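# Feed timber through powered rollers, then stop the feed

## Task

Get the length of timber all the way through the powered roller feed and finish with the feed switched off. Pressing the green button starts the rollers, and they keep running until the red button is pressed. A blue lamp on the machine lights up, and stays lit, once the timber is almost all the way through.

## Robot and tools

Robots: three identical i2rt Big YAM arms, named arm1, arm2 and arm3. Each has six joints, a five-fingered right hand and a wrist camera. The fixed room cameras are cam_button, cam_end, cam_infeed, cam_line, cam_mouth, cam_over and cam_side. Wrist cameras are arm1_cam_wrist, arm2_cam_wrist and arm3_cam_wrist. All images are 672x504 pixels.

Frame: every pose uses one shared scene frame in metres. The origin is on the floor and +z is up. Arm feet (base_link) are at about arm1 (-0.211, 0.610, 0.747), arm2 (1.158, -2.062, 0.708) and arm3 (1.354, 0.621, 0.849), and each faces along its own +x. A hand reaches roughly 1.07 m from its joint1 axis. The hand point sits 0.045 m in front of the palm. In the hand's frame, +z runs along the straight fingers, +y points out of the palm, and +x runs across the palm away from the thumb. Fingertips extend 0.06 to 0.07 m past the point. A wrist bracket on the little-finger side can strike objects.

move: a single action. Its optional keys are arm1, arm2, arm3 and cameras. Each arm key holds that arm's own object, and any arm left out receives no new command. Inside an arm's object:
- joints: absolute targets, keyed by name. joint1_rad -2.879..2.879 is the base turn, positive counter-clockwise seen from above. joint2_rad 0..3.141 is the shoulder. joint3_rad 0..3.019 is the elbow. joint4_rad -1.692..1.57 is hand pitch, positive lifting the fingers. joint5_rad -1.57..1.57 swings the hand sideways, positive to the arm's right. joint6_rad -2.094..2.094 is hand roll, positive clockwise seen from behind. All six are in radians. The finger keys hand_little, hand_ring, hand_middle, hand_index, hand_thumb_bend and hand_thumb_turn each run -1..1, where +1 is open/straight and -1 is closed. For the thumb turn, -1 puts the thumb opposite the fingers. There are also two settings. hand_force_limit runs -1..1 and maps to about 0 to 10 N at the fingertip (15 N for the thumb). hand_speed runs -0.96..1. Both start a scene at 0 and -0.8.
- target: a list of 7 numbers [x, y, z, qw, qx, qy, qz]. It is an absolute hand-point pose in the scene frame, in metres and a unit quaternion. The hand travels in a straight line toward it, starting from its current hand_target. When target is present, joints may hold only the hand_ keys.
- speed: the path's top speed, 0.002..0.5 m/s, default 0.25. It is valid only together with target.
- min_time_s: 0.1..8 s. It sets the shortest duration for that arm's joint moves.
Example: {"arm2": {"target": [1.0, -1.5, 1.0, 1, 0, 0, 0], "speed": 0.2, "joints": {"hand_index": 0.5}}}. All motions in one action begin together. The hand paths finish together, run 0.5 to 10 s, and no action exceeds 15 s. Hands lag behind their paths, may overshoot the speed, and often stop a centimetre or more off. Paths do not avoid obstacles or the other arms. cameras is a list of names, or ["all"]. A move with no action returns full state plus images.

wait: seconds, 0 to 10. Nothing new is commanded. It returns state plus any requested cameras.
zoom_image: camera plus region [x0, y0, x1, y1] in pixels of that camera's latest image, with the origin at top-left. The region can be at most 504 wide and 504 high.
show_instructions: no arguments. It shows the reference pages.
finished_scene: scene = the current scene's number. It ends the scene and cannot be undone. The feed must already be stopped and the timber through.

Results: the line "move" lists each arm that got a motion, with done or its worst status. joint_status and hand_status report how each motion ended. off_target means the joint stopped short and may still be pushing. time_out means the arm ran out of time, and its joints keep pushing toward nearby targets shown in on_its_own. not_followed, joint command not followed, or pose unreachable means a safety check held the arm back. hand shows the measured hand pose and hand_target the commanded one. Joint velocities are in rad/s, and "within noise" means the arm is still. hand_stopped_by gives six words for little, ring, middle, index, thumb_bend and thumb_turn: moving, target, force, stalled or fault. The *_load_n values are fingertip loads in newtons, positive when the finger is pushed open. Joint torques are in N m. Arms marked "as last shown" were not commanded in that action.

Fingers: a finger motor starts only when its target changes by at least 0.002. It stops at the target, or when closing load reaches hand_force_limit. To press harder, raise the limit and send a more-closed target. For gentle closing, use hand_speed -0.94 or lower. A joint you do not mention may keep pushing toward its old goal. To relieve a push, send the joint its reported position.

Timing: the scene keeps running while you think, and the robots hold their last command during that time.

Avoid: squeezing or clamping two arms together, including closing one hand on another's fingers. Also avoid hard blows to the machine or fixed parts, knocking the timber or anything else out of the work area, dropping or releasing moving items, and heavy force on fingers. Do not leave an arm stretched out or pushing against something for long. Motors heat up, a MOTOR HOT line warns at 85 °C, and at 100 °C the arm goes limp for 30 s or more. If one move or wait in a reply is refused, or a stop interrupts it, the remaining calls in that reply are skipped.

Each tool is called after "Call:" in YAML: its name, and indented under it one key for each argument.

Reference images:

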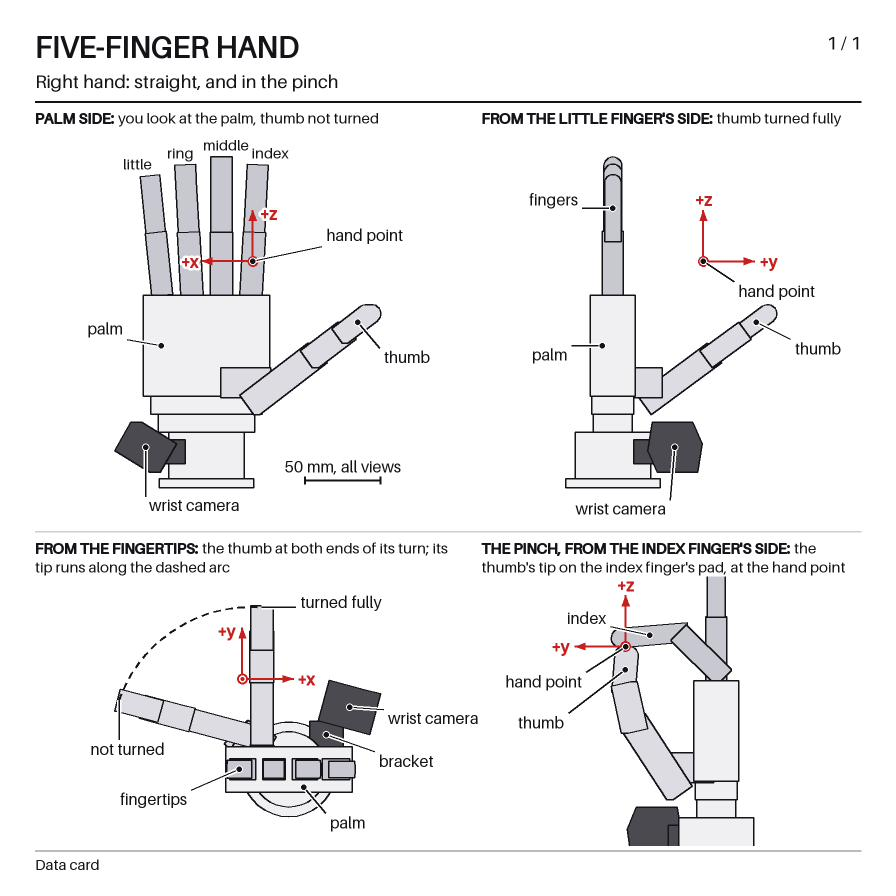

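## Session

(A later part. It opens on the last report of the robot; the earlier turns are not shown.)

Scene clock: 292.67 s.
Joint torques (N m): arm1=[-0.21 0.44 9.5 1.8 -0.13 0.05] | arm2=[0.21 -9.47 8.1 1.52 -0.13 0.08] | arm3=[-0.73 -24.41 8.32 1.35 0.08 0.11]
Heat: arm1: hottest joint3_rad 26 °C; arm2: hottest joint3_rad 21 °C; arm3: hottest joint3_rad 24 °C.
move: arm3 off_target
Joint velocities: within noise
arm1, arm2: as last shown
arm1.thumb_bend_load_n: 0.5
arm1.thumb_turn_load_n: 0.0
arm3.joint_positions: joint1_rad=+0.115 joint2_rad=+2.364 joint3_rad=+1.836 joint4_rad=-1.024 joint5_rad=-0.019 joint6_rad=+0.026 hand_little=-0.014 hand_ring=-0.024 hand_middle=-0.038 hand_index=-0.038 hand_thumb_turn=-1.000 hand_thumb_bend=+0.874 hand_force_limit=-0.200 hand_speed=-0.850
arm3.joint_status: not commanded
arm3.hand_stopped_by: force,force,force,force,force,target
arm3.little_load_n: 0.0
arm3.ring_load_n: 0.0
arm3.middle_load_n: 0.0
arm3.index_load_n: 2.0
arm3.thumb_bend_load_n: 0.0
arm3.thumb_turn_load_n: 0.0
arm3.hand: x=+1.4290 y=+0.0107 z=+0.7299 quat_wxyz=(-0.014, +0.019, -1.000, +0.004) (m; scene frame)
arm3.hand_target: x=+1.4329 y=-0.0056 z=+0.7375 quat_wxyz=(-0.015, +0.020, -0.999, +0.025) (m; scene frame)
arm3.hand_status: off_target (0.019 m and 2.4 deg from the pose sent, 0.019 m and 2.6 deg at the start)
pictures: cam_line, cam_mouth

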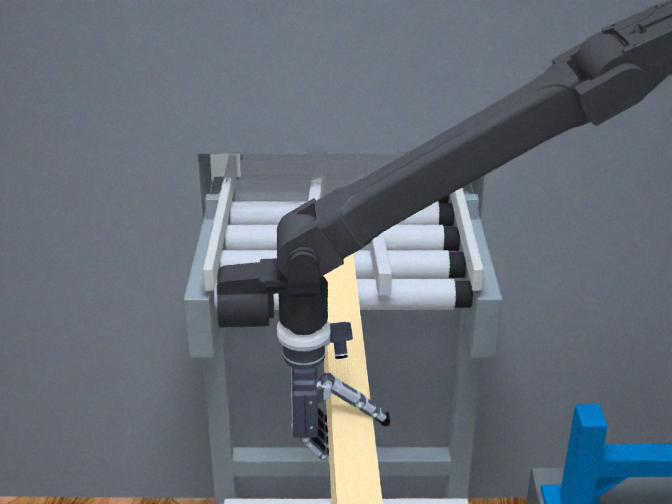

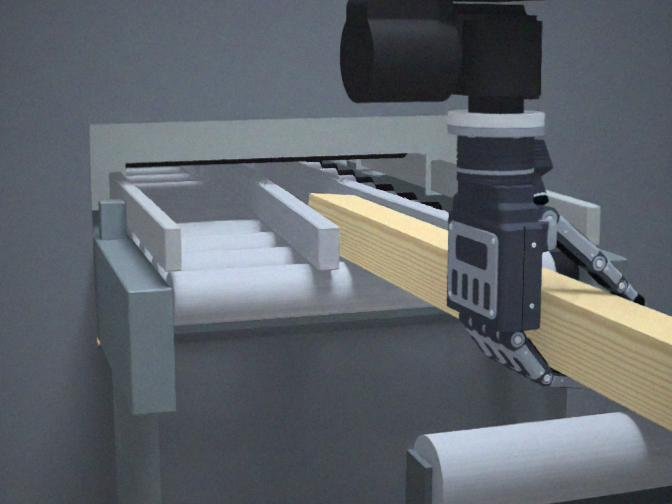

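Call:
move:
  arm3: {"target": [1.431, 0.004, 0.728, -0.010, 0.020, -0.999, 0.01], "speed": 0.05, "joints": {"hand_thumb_bend": 1, "hand_little": 1, "hand_ring": 1, "hand_middle": 1, "hand_index": 1, "hand_speed": -0.3}}
  arm1: {"target": [-0.40, 0.03, 0.98, 0.0, 0.0, 1.0, 0.0], "speed": 0.25, "joints": {"hand_thumb_turn": -1, "hand_speed": 0.2}}
  cameras: ["arm3_cam_wrist", "cam_mouth", "cam_over"]

Call:
move:
  arm3: {"target": [1.431, 0.006, 0.92, 0.0, 0.01, -1.0, 0.0], "speed": 0.2}
  cameras: ["cam_line", "cam_mouth"]

Scene clock: 307.13 s.
Joint torques (N m): arm1=[-1.03 -16.15 12.25 0.08 -0.18 0.18] | arm2=[0.15 -9.41 8.12 1.52 -0.13 0.08] | arm3=[-0.67 -23.12 7.68 0.73 0.22 0.11]
Heat: arm1: hottest joint3_rad 26 °C; arm2: hottest joint3_rad 21 °C; arm3: hottest joint3_rad 23 °C.
move: arm1 off_target; arm3 done
Joint velocities: within noise
arm1.joint_positions: joint1_rad=-0.432 joint2_rad=+2.102 joint3_rad=+2.288 joint4_rad=-1.684 joint5_rad=+0.003 joint6_rad=-0.341 hand_little=+1.000 hand_ring=+1.000 hand_middle=+1.000 hand_index=+1.000 hand_thumb_turn=-1.000 hand_thumb_bend=+1.000 hand_force_limit=+0.000 hand_speed=+0.200
arm1.joint_status: all done
arm1.hand_stopped_by: target,target,target,target,target,target
arm1.little_load_n: 0.0
arm1.ring_load_n: 0.0
arm1.middle_load_n: 0.0
arm1.index_load_n: 0.0
arm1.thumb_bend_load_n: 0.0
arm1.thumb_turn_load_n: 0.0
arm1.hand: x=-0.3932 y=+0.0376 z=+0.9669 quat_wxyz=(+0.012, +0.010, -0.999, +0.034) (m; scene frame)
arm1.hand_target: x=-0.3996 y=+0.0311 z=+0.9795 quat_wxyz=(+0.016, +0.000, -0.999, +0.050) (m; scene frame)
arm1.hand_status: off_target (0.017 m and 4.3 deg from the pose sent, 0.450 m and 78.5 deg at the start; a joint's target at an end of its range on 30 of 111 steps)
arm2: as last shown
arm3.joint_positions: joint1_rad=+0.115 joint2_rad=+2.360 joint3_rad=+1.836 joint4_rad=-1.018 joint5_rad=-0.014 joint6_rad=+0.026 hand_little=+1.000 hand_ring=+1.000 hand_middle=+1.000 hand_index=+1.000 hand_thumb_turn=-1.000 hand_thumb_bend=+1.000 hand_force_limit=-0.200 hand_speed=-0.300
arm3.joint_status: all done
arm3.hand_stopped_by: target,target,target,target,target,target
arm3.little_load_n: 0.0
arm3.ring_load_n: 0.0
arm3.middle_load_n: 0.0
arm3.index_load_n: 0.0
arm3.thumb_bend_load_n: 0.0
arm3.thumb_turn_load_n: 0.0
arm3.hand: x=+1.4282 y=+0.0079 z=+0.7317 quat_wxyz=(-0.012, +0.019, -1.000, +0.009) (m; scene frame)
arm3.hand_target: x=+1.4309 y=+0.0041 z=+0.7280 quat_wxyz=(-0.010, +0.020, -1.000, +0.010) (m; scene frame)
arm3.hand_status: done (0.006 m and 0.3 deg from the pose sent, 0.007 m and 0.9 deg at the start)
pictures: arm3_cam_wrist, cam_mouth, cam_over

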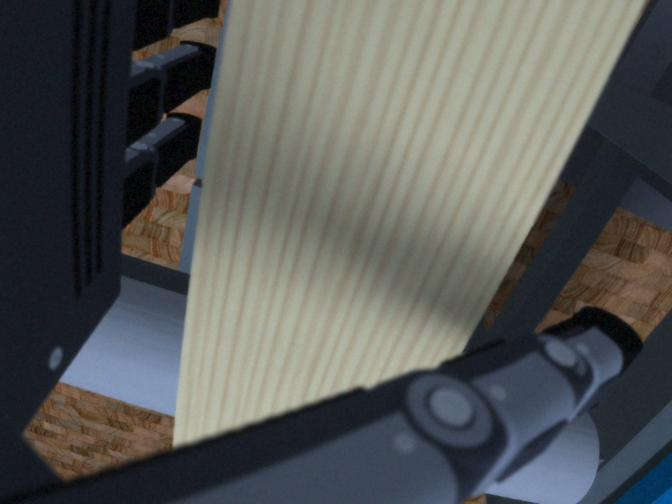

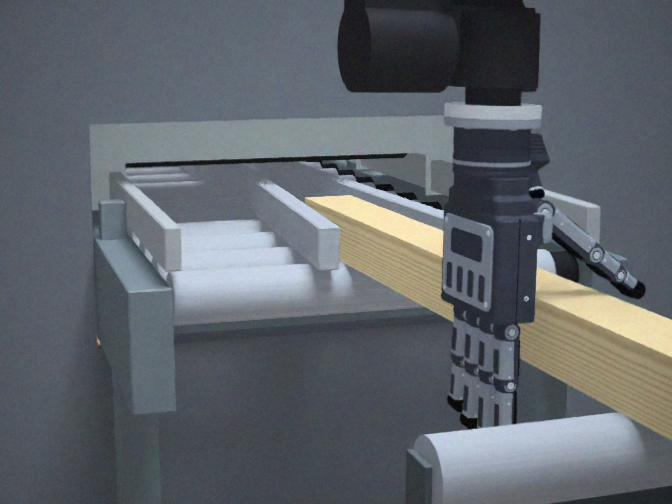

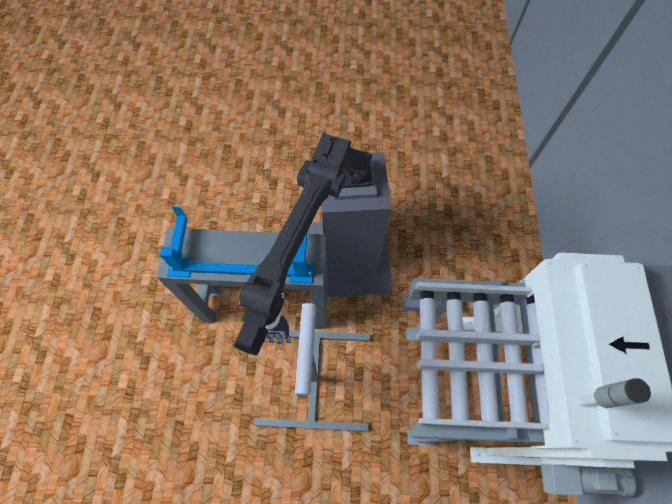

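Scene clock: 308.93 s.
Joint torques (N m): arm1=[-1.03 -16.15 12.26 0.06 -0.18 0.19] | arm2=[0.15 -9.41 8.1 1.52 -0.13 0.08] | arm3=[-0.09 -23.3 10.04 0.34 0.24 0.27]
Heat: arm1: hottest joint3_rad 26 °C; arm2: hottest joint3_rad 21 °C; arm3: hottest joint3_rad 24 °C.
move: arm3 off_target
Joint velocities: within noise
arm1, arm2: as last shown
arm1.joint_positions: joint1_rad=-0.432 joint2_rad=+2.102 joint3_rad=+2.288 joint4_rad=-1.684 joint5_rad=+0.003 joint6_rad=-0.340 hand_little=+1.000 hand_ring=+1.000 hand_middle=+1.000 hand_index=+1.000 hand_thumb_turn=-1.000 hand_thumb_bend=+1.000 hand_force_limit=+0.000 hand_speed=+0.200
arm1.index_load_n: -0.5
arm1.hand_target: x=-0.3997 y=+0.0311 z=+0.9795 quat_wxyz=(+0.016, +0.000, -0.999, +0.050) (m; scene frame)
arm2.thumb_turn_load_n: -0.5
arm3.joint_positions: joint1_rad=+0.116 joint2_rad=+2.178 joint3_rad=+2.002 joint4_rad=-1.408 joint5_rad=+0.005 joint6_rad=+0.038 hand_little=+1.000 hand_ring=+1.000 hand_middle=+1.000 hand_index=+1.000 hand_thumb_turn=-1.000 hand_thumb_bend=+1.000 hand_force_limit=-0.200 hand_speed=-0.300
arm3.joint_status: not commanded
arm3.hand_stopped_by: target,target,target,target,target,target
arm3.little_load_n: 0.0
arm3.ring_load_n: 0.0
arm3.middle_load_n: 0.0
arm3.index_load_n: 0.0
arm3.thumb_bend_load_n: 0.0
arm3.thumb_turn_load_n: 0.0
arm3.hand: x=+1.4237 y=+0.0162 z=+0.9115 quat_wxyz=(-0.001, +0.013, -1.000, -0.011) (m; scene frame)
arm3.hand_target: x=+1.4309 y=+0.0065 z=+0.9200 quat_wxyz=(+0.000, +0.010, -1.000, +0.000) (m; scene frame)
arm3.hand_status: off_target (0.015 m and 1.4 deg from the pose sent, 0.188 m and 2.0 deg at the start)
pictures: cam_line, cam_mouth

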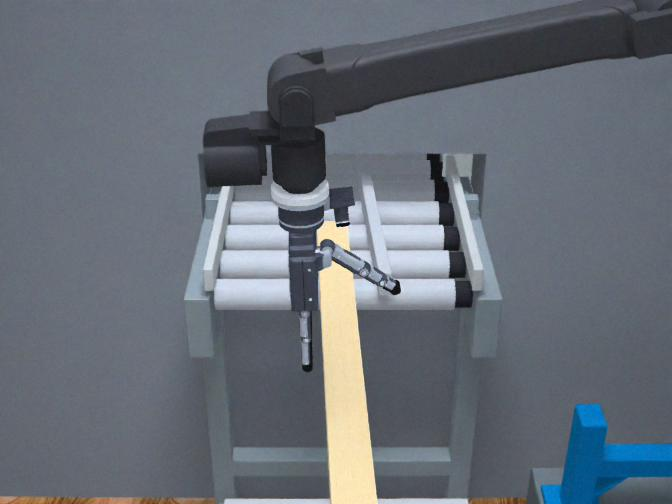

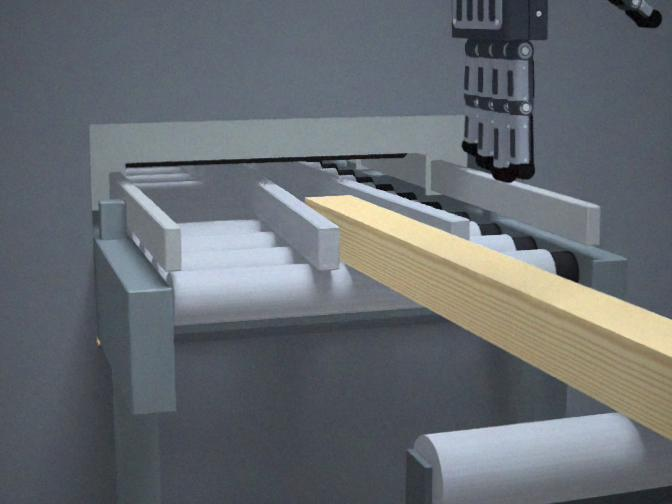

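Call:
move:
  arm2: {"target": [0.987, -1.758, 0.850, 0.0, 1.0, 0.0, 0.0], "speed": 0.08}
  cameras: ["cam_button", "cam_side"]

Call:
move:
  arm2: {"target": [1.03, -1.765, 0.93, 0.0, 1.0, 0.0, 0.0], "speed": 0.3}

Call:
move:
  arm2: {"target": [1.0475, -1.770, 0.885, 0.0, 1.0, 0.0, 0.0], "speed": 0.2}
  cameras: ["cam_button", "cam_mouth", "cam_over"]

Scene clock: 319.27 s.
Joint torques (N m): arm1=[-1.03 -16.15 12.27 0.08 -0.18 0.19] | arm2=[0.09 -7.71 5.3 2.82 0 0.02] | arm3=[-0.21 -23 10.07 0.32 0.24 0.26]
Heat: arm1: hottest joint3_rad 26 °C; arm2: hottest joint3_rad 21 °C; arm3: hottest joint3_rad 25 °C.
move: arm2 off_target
Joint velocities: within noise
arm1, arm3: as last shown
arm1.index_load_n: 0.0
arm2.joint_positions: joint1_rad=+0.113 joint2_rad=+1.370 joint3_rad=+1.145 joint4_rad=-1.338 joint5_rad=-0.003 joint6_rad=+0.362 hand_little=-1.000 hand_ring=-1.000 hand_middle=-1.000 hand_index=+1.000 hand_thumb_turn=+1.000 hand_thumb_bend=+1.000 hand_force_limit=+0.000 hand_speed=+0.400
arm2.joint_status: not commanded
arm2.hand_stopped_by: target,target,target,target,target,target
arm2.little_load_n: 0.5
arm2.ring_load_n: 0.0
arm2.middle_load_n: 0.0
arm2.index_load_n: -5.0
arm2.thumb_bend_load_n: 0.0
arm2.thumb_turn_load_n: 0.0
arm2.hand: x=+0.9867 y=-1.7640 z=+0.8728 quat_wxyz=(-0.008, +1.000, +0.006, -0.004) (m; scene frame)
arm2.hand_target: x=+0.9875 y=-1.7593 z=+0.8509 quat_wxyz=(+0.000, +1.000, +0.000, +0.000) (m; scene frame)
arm2.hand_status: off_target (0.024 m and 1.2 deg from the pose sent, 0.040 m and 1.0 deg at the start)
pictures: cam_button, cam_side

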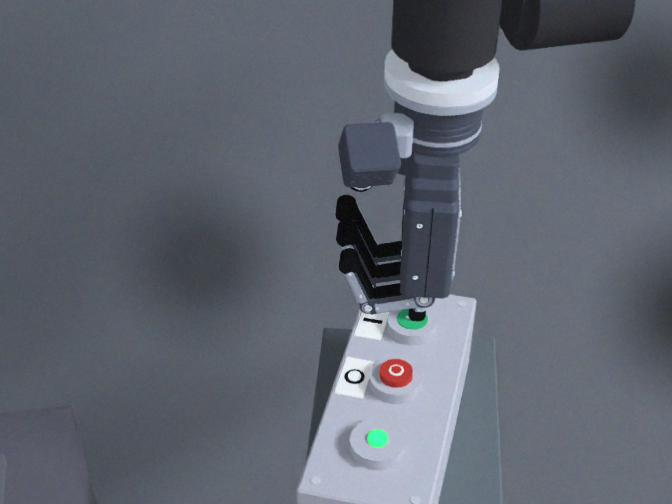

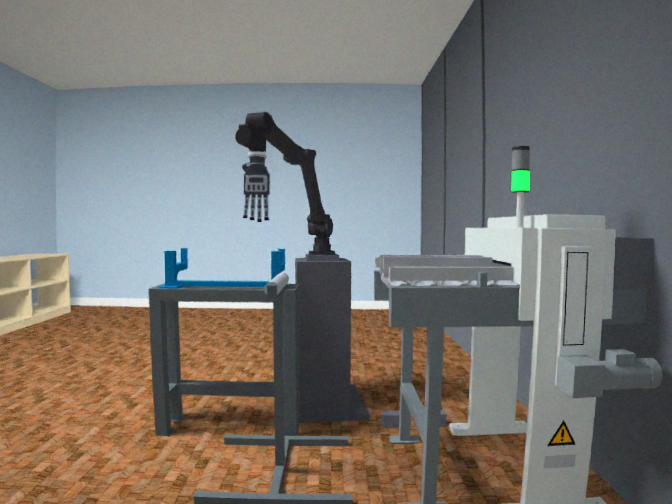

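Scene clock: 320.57 s.
Joint torques (N m): arm1=[-1.03 -16.21 12.26 0.06 -0.17 0.2] | arm2=[0.03 -11.58 11.07 0.44 -0.07 -0.15] | arm3=[-0.21 -23.12 10.07 0.31 0.24 0.26]
Heat: arm1: hottest joint3_rad 26 °C; arm2: hottest joint3_rad 21 °C; arm3: hottest joint3_rad 25 °C.
move: arm2 off_target
Joint velocities: within noise
arm1, arm3: as last shown
arm1.thumb_bend_load_n: -0.5
arm2.joint_positions: joint1_rad=+0.014 joint2_rad=+1.331 joint3_rad=+1.200 joint4_rad=-1.495 joint5_rad=+0.001 joint6_rad=+0.277 hand_little=-1.000 hand_ring=-1.000 hand_middle=-1.000 hand_index=+1.000 hand_thumb_turn=+1.000 hand_thumb_bend=+1.000 hand_force_limit=+0.000 hand_speed=+0.400
arm2.joint_status: not commanded
arm2.hand_stopped_by: target,target,target,target,target,target
arm2.little_load_n: 0.5
arm2.ring_load_n: 0.0
arm2.middle_load_n: 0.0
arm2.index_load_n: 0.0
arm2.thumb_bend_load_n: 0.0
arm2.thumb_turn_load_n: 0.0
arm2.hand: x=+1.0299 y=-1.7758 z=+0.9107 quat_wxyz=(+0.022, +1.000, -0.001, +0.007) (m; scene frame)
arm2.hand_target: x=+1.0302 y=-1.7656 z=+0.9298 quat_wxyz=(+0.000, +1.000, +0.000, +0.000) (m; scene frame)
arm2.hand_status: off_target (0.022 m and 2.6 deg from the pose sent, 0.072 m and 1.2 deg at the start)
pictures: none

Scene clock: 321.70 s.
Joint torques (N m): arm1=[-1.08 -16.21 12.27 0.08 -0.18 0.19] | arm2=[0.03 -11.69 7.1 1.44 -0.06 -0.15] | arm3=[-0.26 -23 10.04 0.34 0.24 0.26]
Heat: arm1: hottest joint3_rad 26 °C; arm2: hottest joint3_rad 21 °C; arm3: hottest joint3_rad 25 °C.
move: arm2 done
Joint velocities: within noise
arm1, arm3: as last shown
arm1.thumb_bend_load_n: 0.0
arm2.joint_positions: joint1_rad=-0.028 joint2_rad=+1.327 joint3_rad=+1.124 joint4_rad=-1.402 joint5_rad=+0.001 joint6_rad=+0.235 hand_little=-1.000 hand_ring=-1.000 hand_middle=-1.000 hand_index=+1.000 hand_thumb_turn=+1.000 hand_thumb_bend=+1.000 hand_force_limit=+0.000 hand_speed=+0.400
arm2.joint_status: not commanded
arm2.hand_stopped_by: target,target,target,target,target,target
arm2.little_load_n: 0.0
arm2.ring_load_n: 0.0
arm2.middle_load_n: 0.5
arm2.index_load_n: 0.0
arm2.thumb_bend_load_n: 0.0
arm2.thumb_turn_load_n: 0.0
arm2.hand: x=+1.0447 y=-1.7725 z=+0.8822 quat_wxyz=(+0.012, +1.000, -0.001, +0.003) (m; scene frame)
arm2.hand_target: x=+1.0475 y=-1.7700 z=+0.8850 quat_wxyz=(+0.000, +1.000, +0.000, +0.000) (m; scene frame)
arm2.hand_status: done (0.005 m and 1.5 deg from the pose sent, 0.032 m and 2.6 deg at the start)
arm3.thumb_bend_load_n: -0.5
pictures: cam_button, cam_mouth, cam_over

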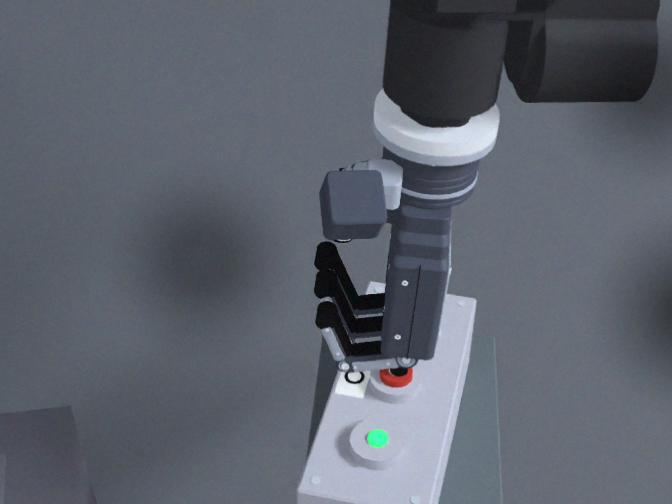

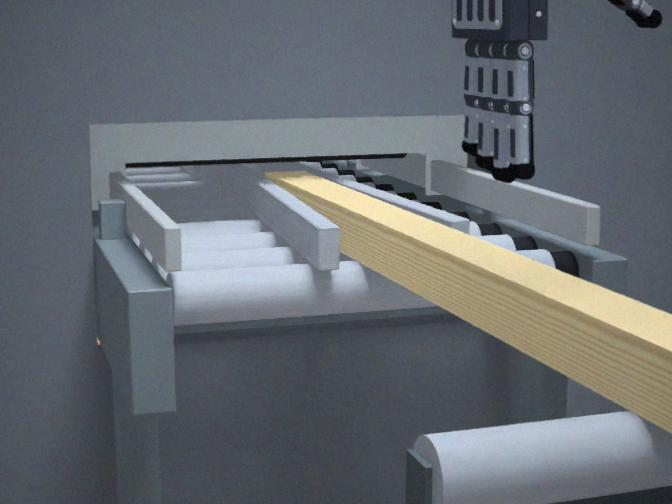

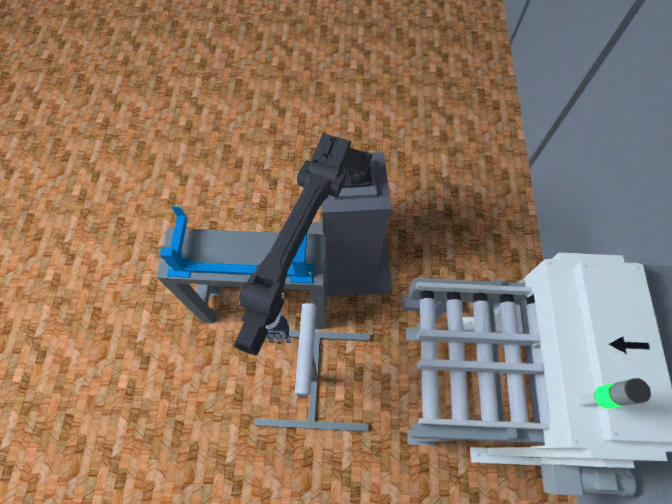

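Call:
wait:
  seconds: 8
  cameras: ["cam_over"]

Scene clock: 341.23 s.
Joint torques (N m): arm1=[-1.03 -16.21 12.26 0.08 -0.18 0.19] | arm2=[0.03 -11.69 7.1 1.46 -0.06 -0.15] | arm3=[-0.21 -23.06 10.06 0.31 0.24 0.26]
Heat: arm1: hottest joint3_rad 27 °C; arm2: hottest joint2_rad 20 °C; arm3: hottest joint3_rad 26 °C.
Joint velocities: within noise
arm1.joint_positions: joint1_rad=-0.432 joint2_rad=+2.102 joint3_rad=+2.288 joint4_rad=-1.684 joint5_rad=+0.003 joint6_rad=-0.340 hand_little=+1.000 hand_ring=+1.000 hand_middle=+1.000 hand_index=+1.000 hand_thumb_turn=-1.000 hand_thumb_bend=+1.000 hand_force_limit=+0.000 hand_speed=+0.200
arm1.joint_status: not commanded
arm1.hand_stopped_by: target,target,target,target,target,target
arm1.little_load_n: 0.0
arm1.ring_load_n: 0.0
arm1.middle_load_n: 0.0
arm1.index_load_n: 0.0
arm1.thumb_bend_load_n: 0.0
arm1.thumb_turn_load_n: 0.0
arm1.hand: x=-0.3932 y=+0.0376 z=+0.9669 quat_wxyz=(+0.012, +0.010, -0.999, +0.034) (m; scene frame)
arm1.hand_target: x=-0.3997 y=+0.0311 z=+0.9795 quat_wxyz=(+0.016, +0.000, -0.999, +0.050) (m; scene frame)
arm1.hand_status: not commanded
arm2.joint_positions: joint1_rad=-0.028 joint2_rad=+1.327 joint3_rad=+1.124 joint4_rad=-1.402 joint5_rad=+0.001 joint6_rad=+0.234 hand_little=-1.000 hand_ring=-1.000 hand_middle=-1.000 hand_index=+1.000 hand_thumb_turn=+1.000 hand_thumb_bend=+1.000 hand_force_limit=+0.000 hand_speed=+0.400
arm2.joint_status: not commanded
arm2.hand_stopped_by: target,target,target,target,target,target
arm2.little_load_n: 0.0
arm2.ring_load_n: 0.0
arm2.middle_load_n: 0.0
arm2.index_load_n: 0.0
arm2.thumb_bend_load_n: 0.0
arm2.thumb_turn_load_n: 0.0
arm2.hand: x=+1.0448 y=-1.7725 z=+0.8822 quat_wxyz=(+0.012, +1.000, -0.001, +0.003) (m; scene frame)
arm2.hand_target: x=+1.0475 y=-1.7700 z=+0.8850 quat_wxyz=(+0.000, +1.000, +0.000, +0.000) (m; scene frame)
arm2.hand_status: done (0.005 m and 1.5 deg from the pose sent, 0.032 m and 2.6 deg at the start)
arm3.joint_positions: joint1_rad=+0.116 joint2_rad=+2.178 joint3_rad=+2.002 joint4_rad=-1.408 joint5_rad=+0.005 joint6_rad=+0.038 hand_little=+1.000 hand_ring=+1.000 hand_middle=+1.000 hand_index=+1.000 hand_thumb_turn=-1.000 hand_thumb_bend=+1.000 hand_force_limit=-0.200 hand_speed=-0.300
arm3.joint_status: not commanded
arm3.hand_stopped_by: target,target,target,target,target,target
arm3.little_load_n: 0.0
arm3.ring_load_n: 0.0
arm3.middle_load_n: 0.0
arm3.index_load_n: 0.0
arm3.thumb_bend_load_n: 0.0
arm3.thumb_turn_load_n: 0.0
arm3.hand: x=+1.4237 y=+0.0162 z=+0.9115 quat_wxyz=(-0.001, +0.013, -1.000, -0.011) (m; scene frame)
arm3.hand_target: x=+1.4309 y=+0.0065 z=+0.9200 quat_wxyz=(+0.000, +0.010, -1.000, +0.000) (m; scene frame)
arm3.hand_status: not commanded
wait: 8.00 s; at rest from the start
pictures: cam_over

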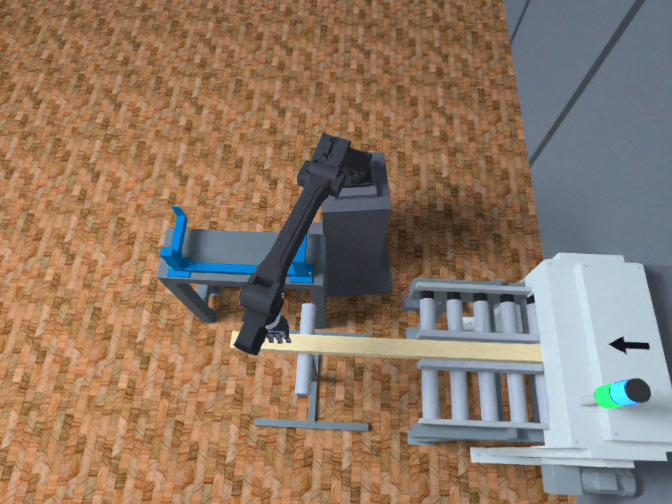

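Call:
move:
  arm2: {"target": [1.047, -1.772, 0.850, 0.0, 1.0, 0.0, 0.0], "speed": 0.1}
  arm1: {"target": [-0.415, 0.010, 0.86, 0.0, 0.0, 1.0, 0.0], "speed": 0.2}

Call:
move:
  arm1: {"target": [-0.415, 0.010, 0.775, 0.0, 0.0, 1.0, 0.0], "speed": 0.12}
  arm2: {"target": [1.047, -1.770, 0.94, 0.0, 1.0, 0.0, 0.0], "speed": 0.2}
  cameras: ["arm1_cam_wrist", "cam_over", "cam_side", "cam_button"]

Call:
zoom_image:
  camera: "cam_side"
  region: [150, 150, 450, 350]

Call:
zoom_image:
  camera: "arm1_cam_wrist"
  region: [100, 0, 600, 400]

Scene clock: 353.73 s.
Joint torques (N m): arm1=[-1.03 -17.79 10.36 0.46 -0.12 0.07] | arm2=[0.26 -6.89 4.9 2.73 -0.08 -0.06] | arm3=[-0.21 -23.06 10.06 0.32 0.24 0.27]
Heat: arm1: hottest joint3_rad 27 °C; arm2: hottest joint2_rad 20 °C; arm3: hottest joint3_rad 27 °C.
move: arm1 off_target; arm2 off_target
Joint velocities: within noise
arm1.joint_positions: joint1_rad=-0.443 joint2_rad=+2.268 joint3_rad=+2.260 joint4_rad=-1.592 joint5_rad=+0.003 joint6_rad=-0.340 hand_little=+1.000 hand_ring=+1.000 hand_middle=+1.000 hand_index=+1.000 hand_thumb_turn=-1.000 hand_thumb_bend=+1.000 hand_force_limit=+0.000 hand_speed=+0.200
arm1.joint_status: not commanded
arm1.hand_stopped_by: target,target,target,target,target,target
arm1.little_load_n: 0.0
arm1.ring_load_n: 0.0
arm1.middle_load_n: 0.0
arm1.index_load_n: 0.0
arm1.thumb_bend_load_n: 0.0
arm1.thumb_turn_load_n: 0.0
arm1.hand: x=-0.4069 y=+0.0169 z=+0.8541 quat_wxyz=(-0.004, +0.005, -1.000, -0.014) (m; scene frame)
arm1.hand_target: x=-0.4149 y=+0.0103 z=+0.8600 quat_wxyz=(+0.000, +0.000, -1.000, +0.000) (m; scene frame)
arm1.hand_status: off_target (0.012 m and 1.8 deg from the pose sent, 0.112 m and 4.2 deg at the start)
arm2.joint_positions: joint1_rad=-0.030 joint2_rad=+1.295 joint3_rad=+1.073 joint4_rad=-1.339 joint5_rad=+0.001 joint6_rad=+0.229 hand_little=-1.000 hand_ring=-1.000 hand_middle=-1.000 hand_index=+1.000 hand_thumb_turn=+1.000 hand_thumb_bend=+1.000 hand_force_limit=+0.000 hand_speed=+0.400
arm2.joint_status: not commanded
arm2.hand_stopped_by: target,target,target,target,target,target
arm2.little_load_n: 0.0
arm2.ring_load_n: 0.0
arm2.middle_load_n: 0.0
arm2.index_load_n: -5.0
arm2.thumb_bend_load_n: 0.0
arm2.thumb_turn_load_n: 0.0
arm2.hand: x=+1.0459 y=-1.7744 z=+0.8715 quat_wxyz=(-0.009, +1.000, +0.001, -0.002) (m; scene frame)
arm2.hand_target: x=+1.0473 y=-1.7730 z=+0.8509 quat_wxyz=(+0.000, +1.000, +0.000, +0.000) (m; scene frame)
arm2.hand_status: off_target (0.022 m and 1.1 deg from the pose sent, 0.032 m and 1.5 deg at the start)
arm3: as last shown
pictures: none

Scene clock: 355.17 s.
Joint torques (N m): arm1=[-1.08 -16.85 8.49 0.64 -0.12 0.07] | arm2=[0.15 -9.76 11.25 0.4 -0.07 -0.08] | arm3=[-0.21 -23.06 10.07 0.31 0.24 0.26]
Heat: arm1: hottest joint3_rad 27 °C; arm2: hottest joint2_rad 20 °C; arm3: hottest joint3_rad 27 °C.
move: arm1 off_target; arm2 off_target
Joint velocities: within noise
arm1.joint_positions: joint1_rad=-0.443 joint2_rad=+2.282 joint3_rad=+2.110 joint4_rad=-1.394 joint5_rad=+0.003 joint6_rad=-0.340 hand_little=+1.000 hand_ring=+1.000 hand_middle=+1.000 hand_index=+1.000 hand_thumb_turn=-1.000 hand_thumb_bend=+1.000 hand_force_limit=+0.000 hand_speed=+0.200
arm1.joint_status: not commanded
arm1.hand_stopped_by: target,target,target,target,target,target
arm1.little_load_n: 0.0
arm1.ring_load_n: 0.0
arm1.middle_load_n: 0.0
arm1.index_load_n: 0.0
arm1.thumb_bend_load_n: -0.5
arm1.thumb_turn_load_n: 0.0
arm1.hand: x=-0.4090 y=+0.0105 z=+0.7855 quat_wxyz=(+0.002, +0.005, -1.000, +0.002) (m; scene frame)
arm1.hand_target: x=-0.4149 y=+0.0102 z=+0.7750 quat_wxyz=(+0.000, +0.000, -1.000, +0.000) (m; scene frame)
arm1.hand_status: off_target (0.012 m and 0.6 deg from the pose sent, 0.080 m and 1.8 deg at the start)
arm2.joint_positions: joint1_rad=-0.030 joint2_rad=+1.293 joint3_rad=+1.203 joint4_rad=-1.524 joint5_rad=+0.001 joint6_rad=+0.229 hand_little=-1.000 hand_ring=-1.000 hand_middle=-1.000 hand_index=+1.000 hand_thumb_turn=+1.000 hand_thumb_bend=+1.000 hand_force_limit=+0.000 hand_speed=+0.400
arm2.joint_status: not commanded
arm2.hand_stopped_by: target,target,target,target,target,target
arm2.little_load_n: 0.0
arm2.ring_load_n: 0.0
arm2.middle_load_n: 0.0
arm2.index_load_n: 0.0
arm2.thumb_bend_load_n: 0.0
arm2.thumb_turn_load_n: 0.0
arm2.hand: x=+1.0476 y=-1.7817 z=+0.9240 quat_wxyz=(+0.017, +1.000, +0.001, +0.004) (m; scene frame)
arm2.hand_target: x=+1.0472 y=-1.7706 z=+0.9397 quat_wxyz=(+0.000, +1.000, +0.000, +0.000) (m; scene frame)
arm2.hand_status: off_target (0.020 m and 2.0 deg from the pose sent, 0.069 m and 1.1 deg at the start)
arm3: as last shown
pictures: arm1_cam_wrist, cam_button, cam_over, cam_side

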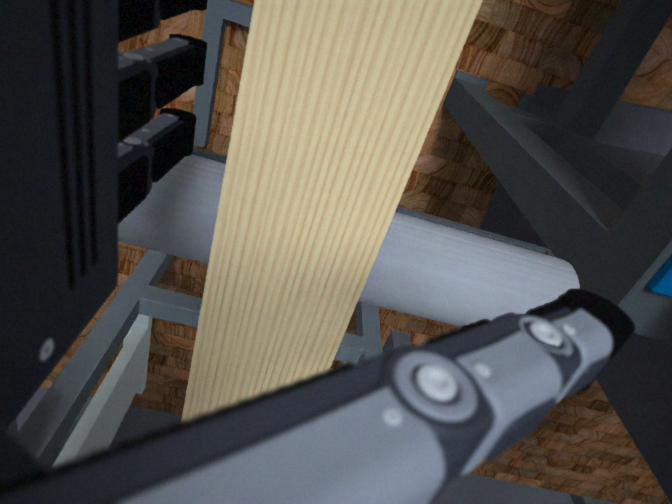

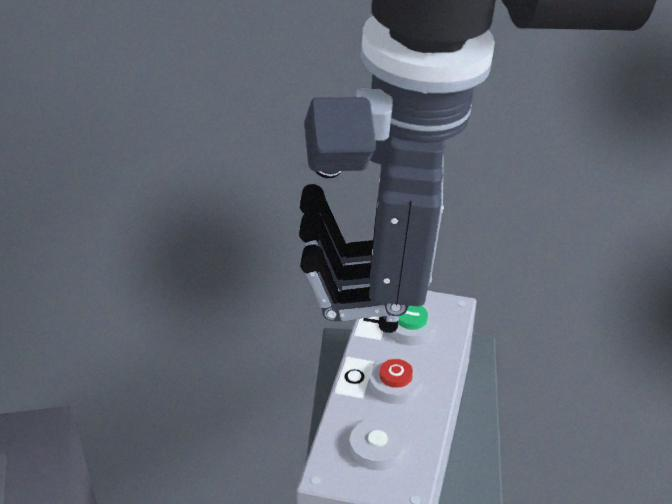

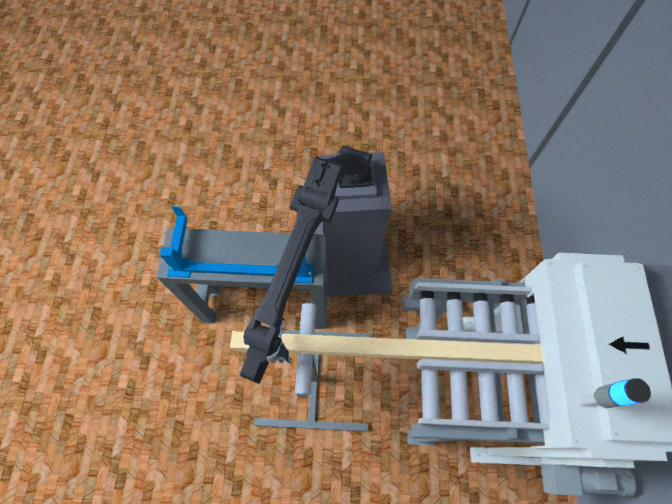

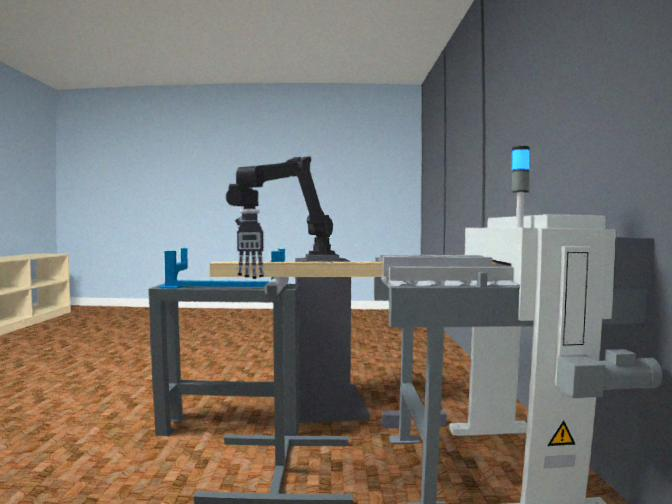

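Scaled by 1.680 from the camera's 672x504 image, which has a finer 960x720 frame.

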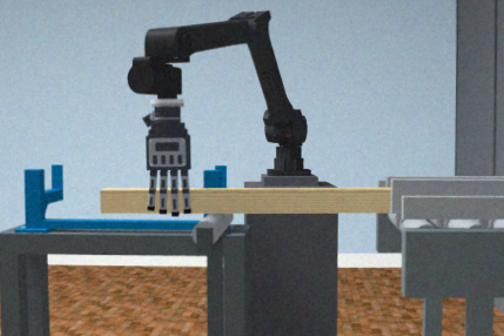

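Scaled by 1.008 from the camera's 672x504 image, which has a finer 960x720 frame.

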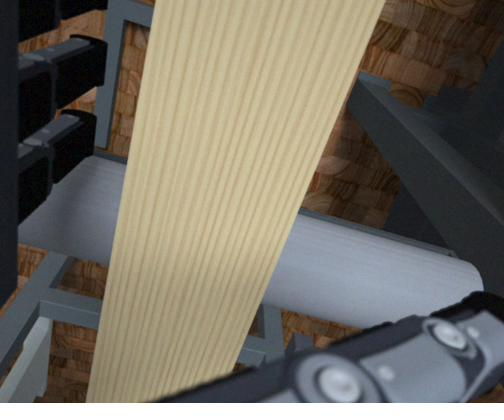

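Call:
move:
  arm1: {"target": [-0.415, 0.022, 0.735, 0.0, 0.0, 1.0, 0.0], "speed": 0.1}

Call:
move:
  arm1: {"target": [-0.415, 0.027, 0.715, 0.0, 0.0, 1.0, 0.0], "speed": 0.08}
  cameras: ["arm1_cam_wrist"]

Call:
move:
  arm1: {"joints": {"hand_little": -1, "hand_ring": -1, "hand_middle": -1, "hand_index": -1, "hand_force_limit": -0.4, "hand_speed": -0.8}}
  cameras: ["arm1_cam_wrist", "cam_side"]

Scene clock: 372.63 s.
Joint torques (N m): arm1=[-1.08 -16.97 8.1 0.62 -0.12 0.01] | arm2=[0.15 -9.76 11.26 0.46 -0.07 -0.08] | arm3=[-0.26 -23.06 10.07 0.34 0.23 0.26]
Heat: arm1: hottest joint3_rad 27 °C; arm2: hottest joint3_rad 22 °C; arm3: hottest joint3_rad 27 °C.
move: arm1 done
Joint velocities: within noise
arm1.joint_positions: joint1_rad=-0.449 joint2_rad=+2.282 joint3_rad=+1.996 joint4_rad=-1.282 joint5_rad=+0.003 joint6_rad=-0.340 hand_little=+1.000 hand_ring=+1.000 hand_middle=+1.000 hand_index=+1.000 hand_thumb_turn=-1.000 hand_thumb_bend=+1.000 hand_force_limit=+0.000 hand_speed=+0.200
arm1.joint_status: not commanded
arm1.hand_stopped_by: target,target,target,target,target,target
arm1.little_load_n: 0.0
arm1.ring_load_n: 0.0
arm1.middle_load_n: 0.0
arm1.index_load_n: 0.0
arm1.thumb_bend_load_n: -0.5
arm1.thumb_turn_load_n: 0.0
arm1.hand: x=-0.4090 y=+0.0213 z=+0.7435 quat_wxyz=(+0.001, +0.002, -1.000, +0.001) (m; scene frame)
arm1.hand_target: x=-0.4148 y=+0.0221 z=+0.7350 quat_wxyz=(+0.000, +0.000, -1.000, +0.000) (m; scene frame)
arm1.hand_status: done (0.010 m and 0.3 deg from the pose sent, 0.052 m and 0.6 deg at the start)
arm2, arm3: as last shown
pictures: none

Scene clock: 373.63 s.
Joint torques (N m): arm1=[-1.26 -16.44 7.45 0.39 -0.11 -0.02] | arm2=[0.15 -9.76 11.26 0.46 -0.07 -0.08] | arm3=[-0.26 -23 10.06 0.31 0.24 0.26]
Heat: arm1: hottest joint3_rad 27 °C; arm2: hottest joint3_rad 22 °C; arm3: hottest joint3_rad 27 °C.
move: arm1 off_target
Joint velocities: within noise
arm1.joint_positions: joint1_rad=-0.449 joint2_rad=+2.282 joint3_rad=+1.959 joint4_rad=-1.225 joint5_rad=+0.002 joint6_rad=-0.340 hand_little=+1.000 hand_ring=+1.000 hand_middle=+1.000 hand_index=+1.000 hand_thumb_turn=-1.000 hand_thumb_bend=+1.000 hand_force_limit=+0.000 hand_speed=+0.200
arm1.joint_status: not commanded
arm1.hand_stopped_by: target,target,target,target,target,target
arm1.little_load_n: 0.0
arm1.ring_load_n: 0.0
arm1.middle_load_n: 0.0
arm1.index_load_n: 0.0
arm1.thumb_bend_load_n: 0.0
arm1.thumb_turn_load_n: 0.0
arm1.hand: x=-0.4094 y=+0.0204 z=+0.7286 quat_wxyz=(+0.004, +0.002, -1.000, +0.010) (m; scene frame)
arm1.hand_target: x=-0.4149 y=+0.0273 z=+0.7151 quat_wxyz=(+0.000, +0.000, -1.000, +0.000) (m; scene frame)
arm1.hand_status: off_target (0.016 m and 1.3 deg from the pose sent, 0.030 m and 0.3 deg at the start)
arm2, arm3: as last shown
pictures: arm1_cam_wrist

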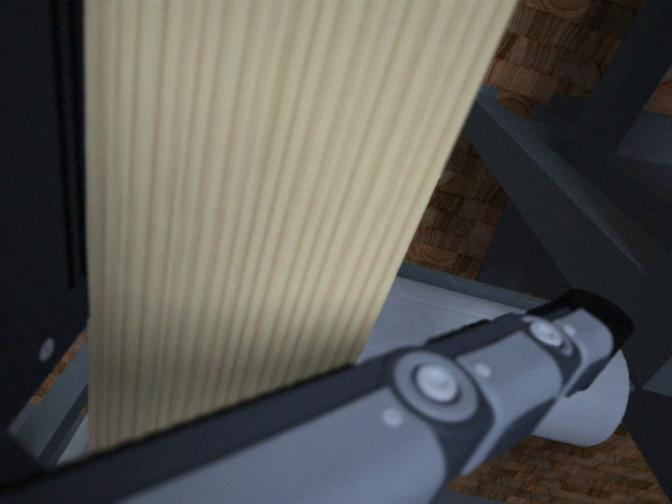

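Scene clock: 377.50 s.
Joint torques (N m): arm1=[-1.08 -17.26 7.97 0.2 0.1 -0.01] | arm2=[0.15 -9.76 11.26 0.46 -0.07 -0.08] | arm3=[-0.26 -23.12 10.04 0.34 0.24 0.26]
Heat: arm1: hottest joint3_rad 27 °C; arm2: hottest joint3_rad 22 °C; arm3: hottest joint3_rad 28 °C.
move: arm1 off_target
Joint velocities: within noise
arm1.joint_positions: joint1_rad=-0.451 joint2_rad=+2.293 joint3_rad=+1.951 joint4_rad=-1.220 joint5_rad=-0.004 joint6_rad=-0.340 hand_little=-0.236 hand_ring=-0.217 hand_middle=-0.200 hand_index=-0.200 hand_thumb_turn=-1.000 hand_thumb_bend=+1.000 hand_force_limit=-0.400 hand_speed=-0.800
arm1.joint_status: hand_little off_target (ended at -0.236, target -1.000); hand_ring off_target (ended at -0.217, target -1.000); hand_middle off_target (ended at -0.200, target -1.000); hand_index off_target (ended at -0.200, target -1.000); the others done
arm1.hand_stopped_by: force,force,force,force,target,target
arm1.little_load_n: 8.0
arm1.ring_load_n: 7.5
arm1.middle_load_n: 0.5
arm1.index_load_n: 2.5
arm1.thumb_bend_load_n: 1.5
arm1.thumb_turn_load_n: 3.0
arm1.hand: x=-0.4084 y=+0.0235 z=+0.7195 quat_wxyz=(-0.001, +0.001, -1.000, +0.005) (m; scene frame)
arm1.hand_target: x=-0.4148 y=+0.0273 z=+0.7151 quat_wxyz=(+0.000, +0.000, -1.000, +0.000) (m; scene frame)
arm1.hand_status: not commanded
arm2, arm3: as last shown
pictures: arm1_cam_wrist, cam_side

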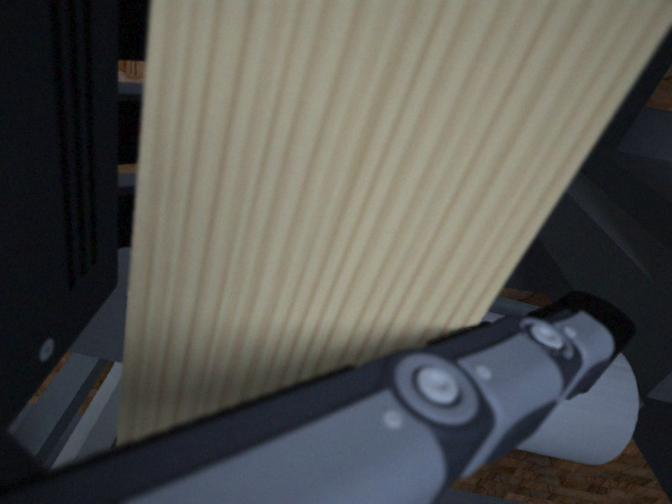

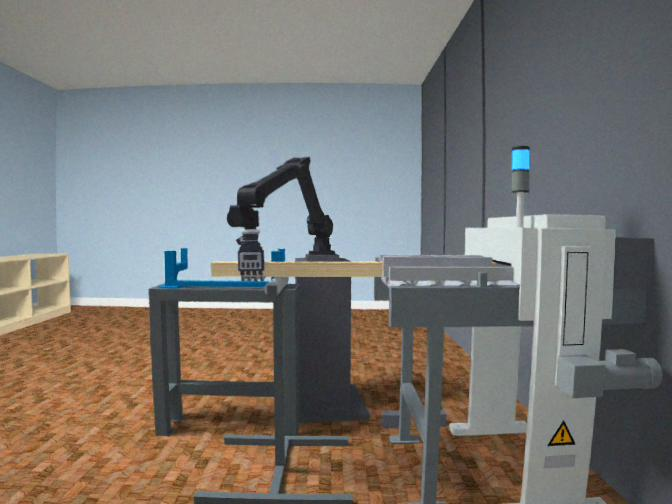

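Call:
move:
  arm1: {"joints": {"hand_thumb_bend": -1, "hand_force_limit": -0.4, "hand_speed": -0.8}}

Call:
move:
  arm1: {"target": [-0.63, 0.022, 0.730, 0.0, 0.0, 1.0, 0.0], "speed": 0.08}
  cameras: ["arm1_cam_wrist", "cam_side", "cam_over"]

Scene clock: 389.20 s.
Joint torques (N m): arm1=[-1.08 -17.32 7.95 0.2 0.1 -0.02] | arm2=[0.21 -9.76 11.25 0.46 -0.07 -0.08] | arm3=[-0.26 -23.06 10.06 0.32 0.24 0.26]
Heat: arm1: hottest joint3_rad 26 °C; arm2: hottest joint3_rad 23 °C; arm3: hottest joint3_rad 28 °C.
move: arm1 off_target
Joint velocities: within noise
arm1.joint_positions: joint1_rad=-0.451 joint2_rad=+2.293 joint3_rad=+1.951 joint4_rad=-1.220 joint5_rad=-0.004 joint6_rad=-0.340 hand_little=-0.236 hand_ring=-0.217 hand_middle=-0.200 hand_index=-0.200 hand_thumb_turn=-1.000 hand_thumb_bend=+0.995 hand_force_limit=-0.400 hand_speed=-0.800
arm1.joint_status: hand_thumb_bend off_target (ended at +0.995, target -1.000); the others done
arm1.hand_stopped_by: force,force,force,force,force,target
arm1.little_load_n: 8.0
arm1.ring_load_n: 7.5
arm1.middle_load_n: 0.5
arm1.index_load_n: 2.5
arm1.thumb_bend_load_n: 5.0
arm1.thumb_turn_load_n: 3.0
arm1.hand: x=-0.4084 y=+0.0235 z=+0.7195 quat_wxyz=(-0.001, +0.001, -1.000, +0.005) (m; scene frame)
arm1.hand_target: x=-0.4148 y=+0.0273 z=+0.7151 quat_wxyz=(+0.000, +0.000, -1.000, +0.000) (m; scene frame)
arm1.hand_status: not commanded
arm2, arm3: as last shown
arm2.little_load_n: 0.5
arm3.thumb_bend_load_n: -0.5
pictures: none

Scene clock: 392.90 s.
Joint torques (N m): arm1=[-1.08 -19.66 12.96 -0.03 0.14 -0.09] | arm2=[0.15 -9.76 11.26 0.46 -0.07 -0.08] | arm3=[-0.26 -23.06 10.07 0.31 0.24 0.26]
Heat: arm1: hottest joint3_rad 26 °C; arm2: hottest joint3_rad 23 °C; arm3: hottest joint3_rad 28 °C.
move: arm1 off_target
Joint velocities: within noise
arm1.joint_positions: joint1_rad=-0.708 joint2_rad=+2.770 joint3_rad=+2.870 joint4_rad=-1.676 joint5_rad=-0.004 joint6_rad=-0.591 hand_little=-0.236 hand_ring=-0.218 hand_middle=-0.200 hand_index=-0.199 hand_thumb_turn=-1.000 hand_thumb_bend=+0.995 hand_force_limit=-0.400 hand_speed=-0.800
arm1.joint_status: not commanded
arm1.hand_stopped_by: force,force,force,force,force,target
arm1.little_load_n: 2.0
arm1.ring_load_n: 4.5
arm1.middle_load_n: 1.0
arm1.index_load_n: 5.0
arm1.thumb_bend_load_n: 5.0
arm1.thumb_turn_load_n: 6.0
arm1.hand: x=-0.6168 y=+0.0258 z=+0.7210 quat_wxyz=(-0.004, -0.003, -1.000, -0.001) (m; scene frame)
arm1.hand_target: x=-0.6290 y=+0.0234 z=+0.7300 quat_wxyz=(+0.009, +0.000, -1.000, +0.013) (m; scene frame)
arm1.hand_status: off_target (0.016 m and 0.5 deg from the pose sent, 0.222 m and 0.6 deg at the start; a joint's target at an end of its range on 18 of 111 steps)
arm2, arm3: as last shown
arm2.little_load_n: 0.0
arm2.middle_load_n: 0.5
arm3.thumb_bend_load_n: 0.0
pictures: arm1_cam_wrist, cam_over, cam_side

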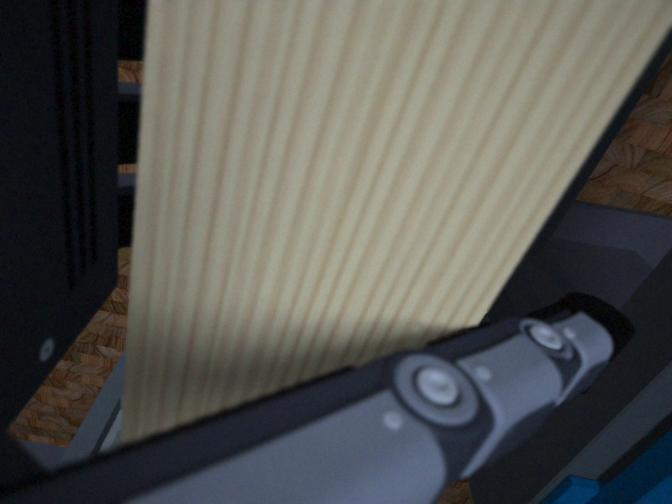

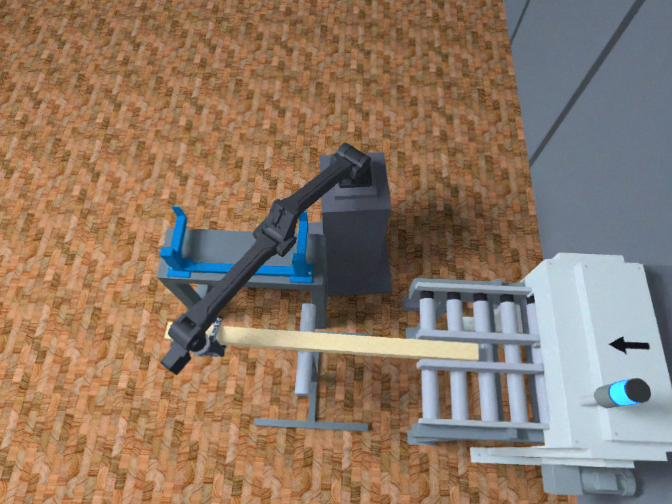

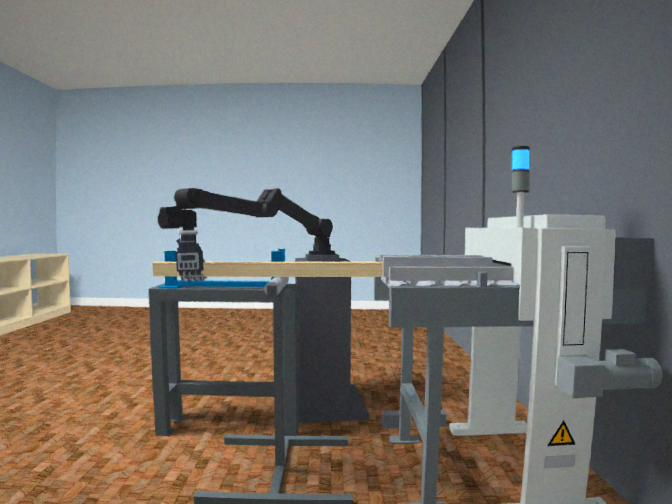

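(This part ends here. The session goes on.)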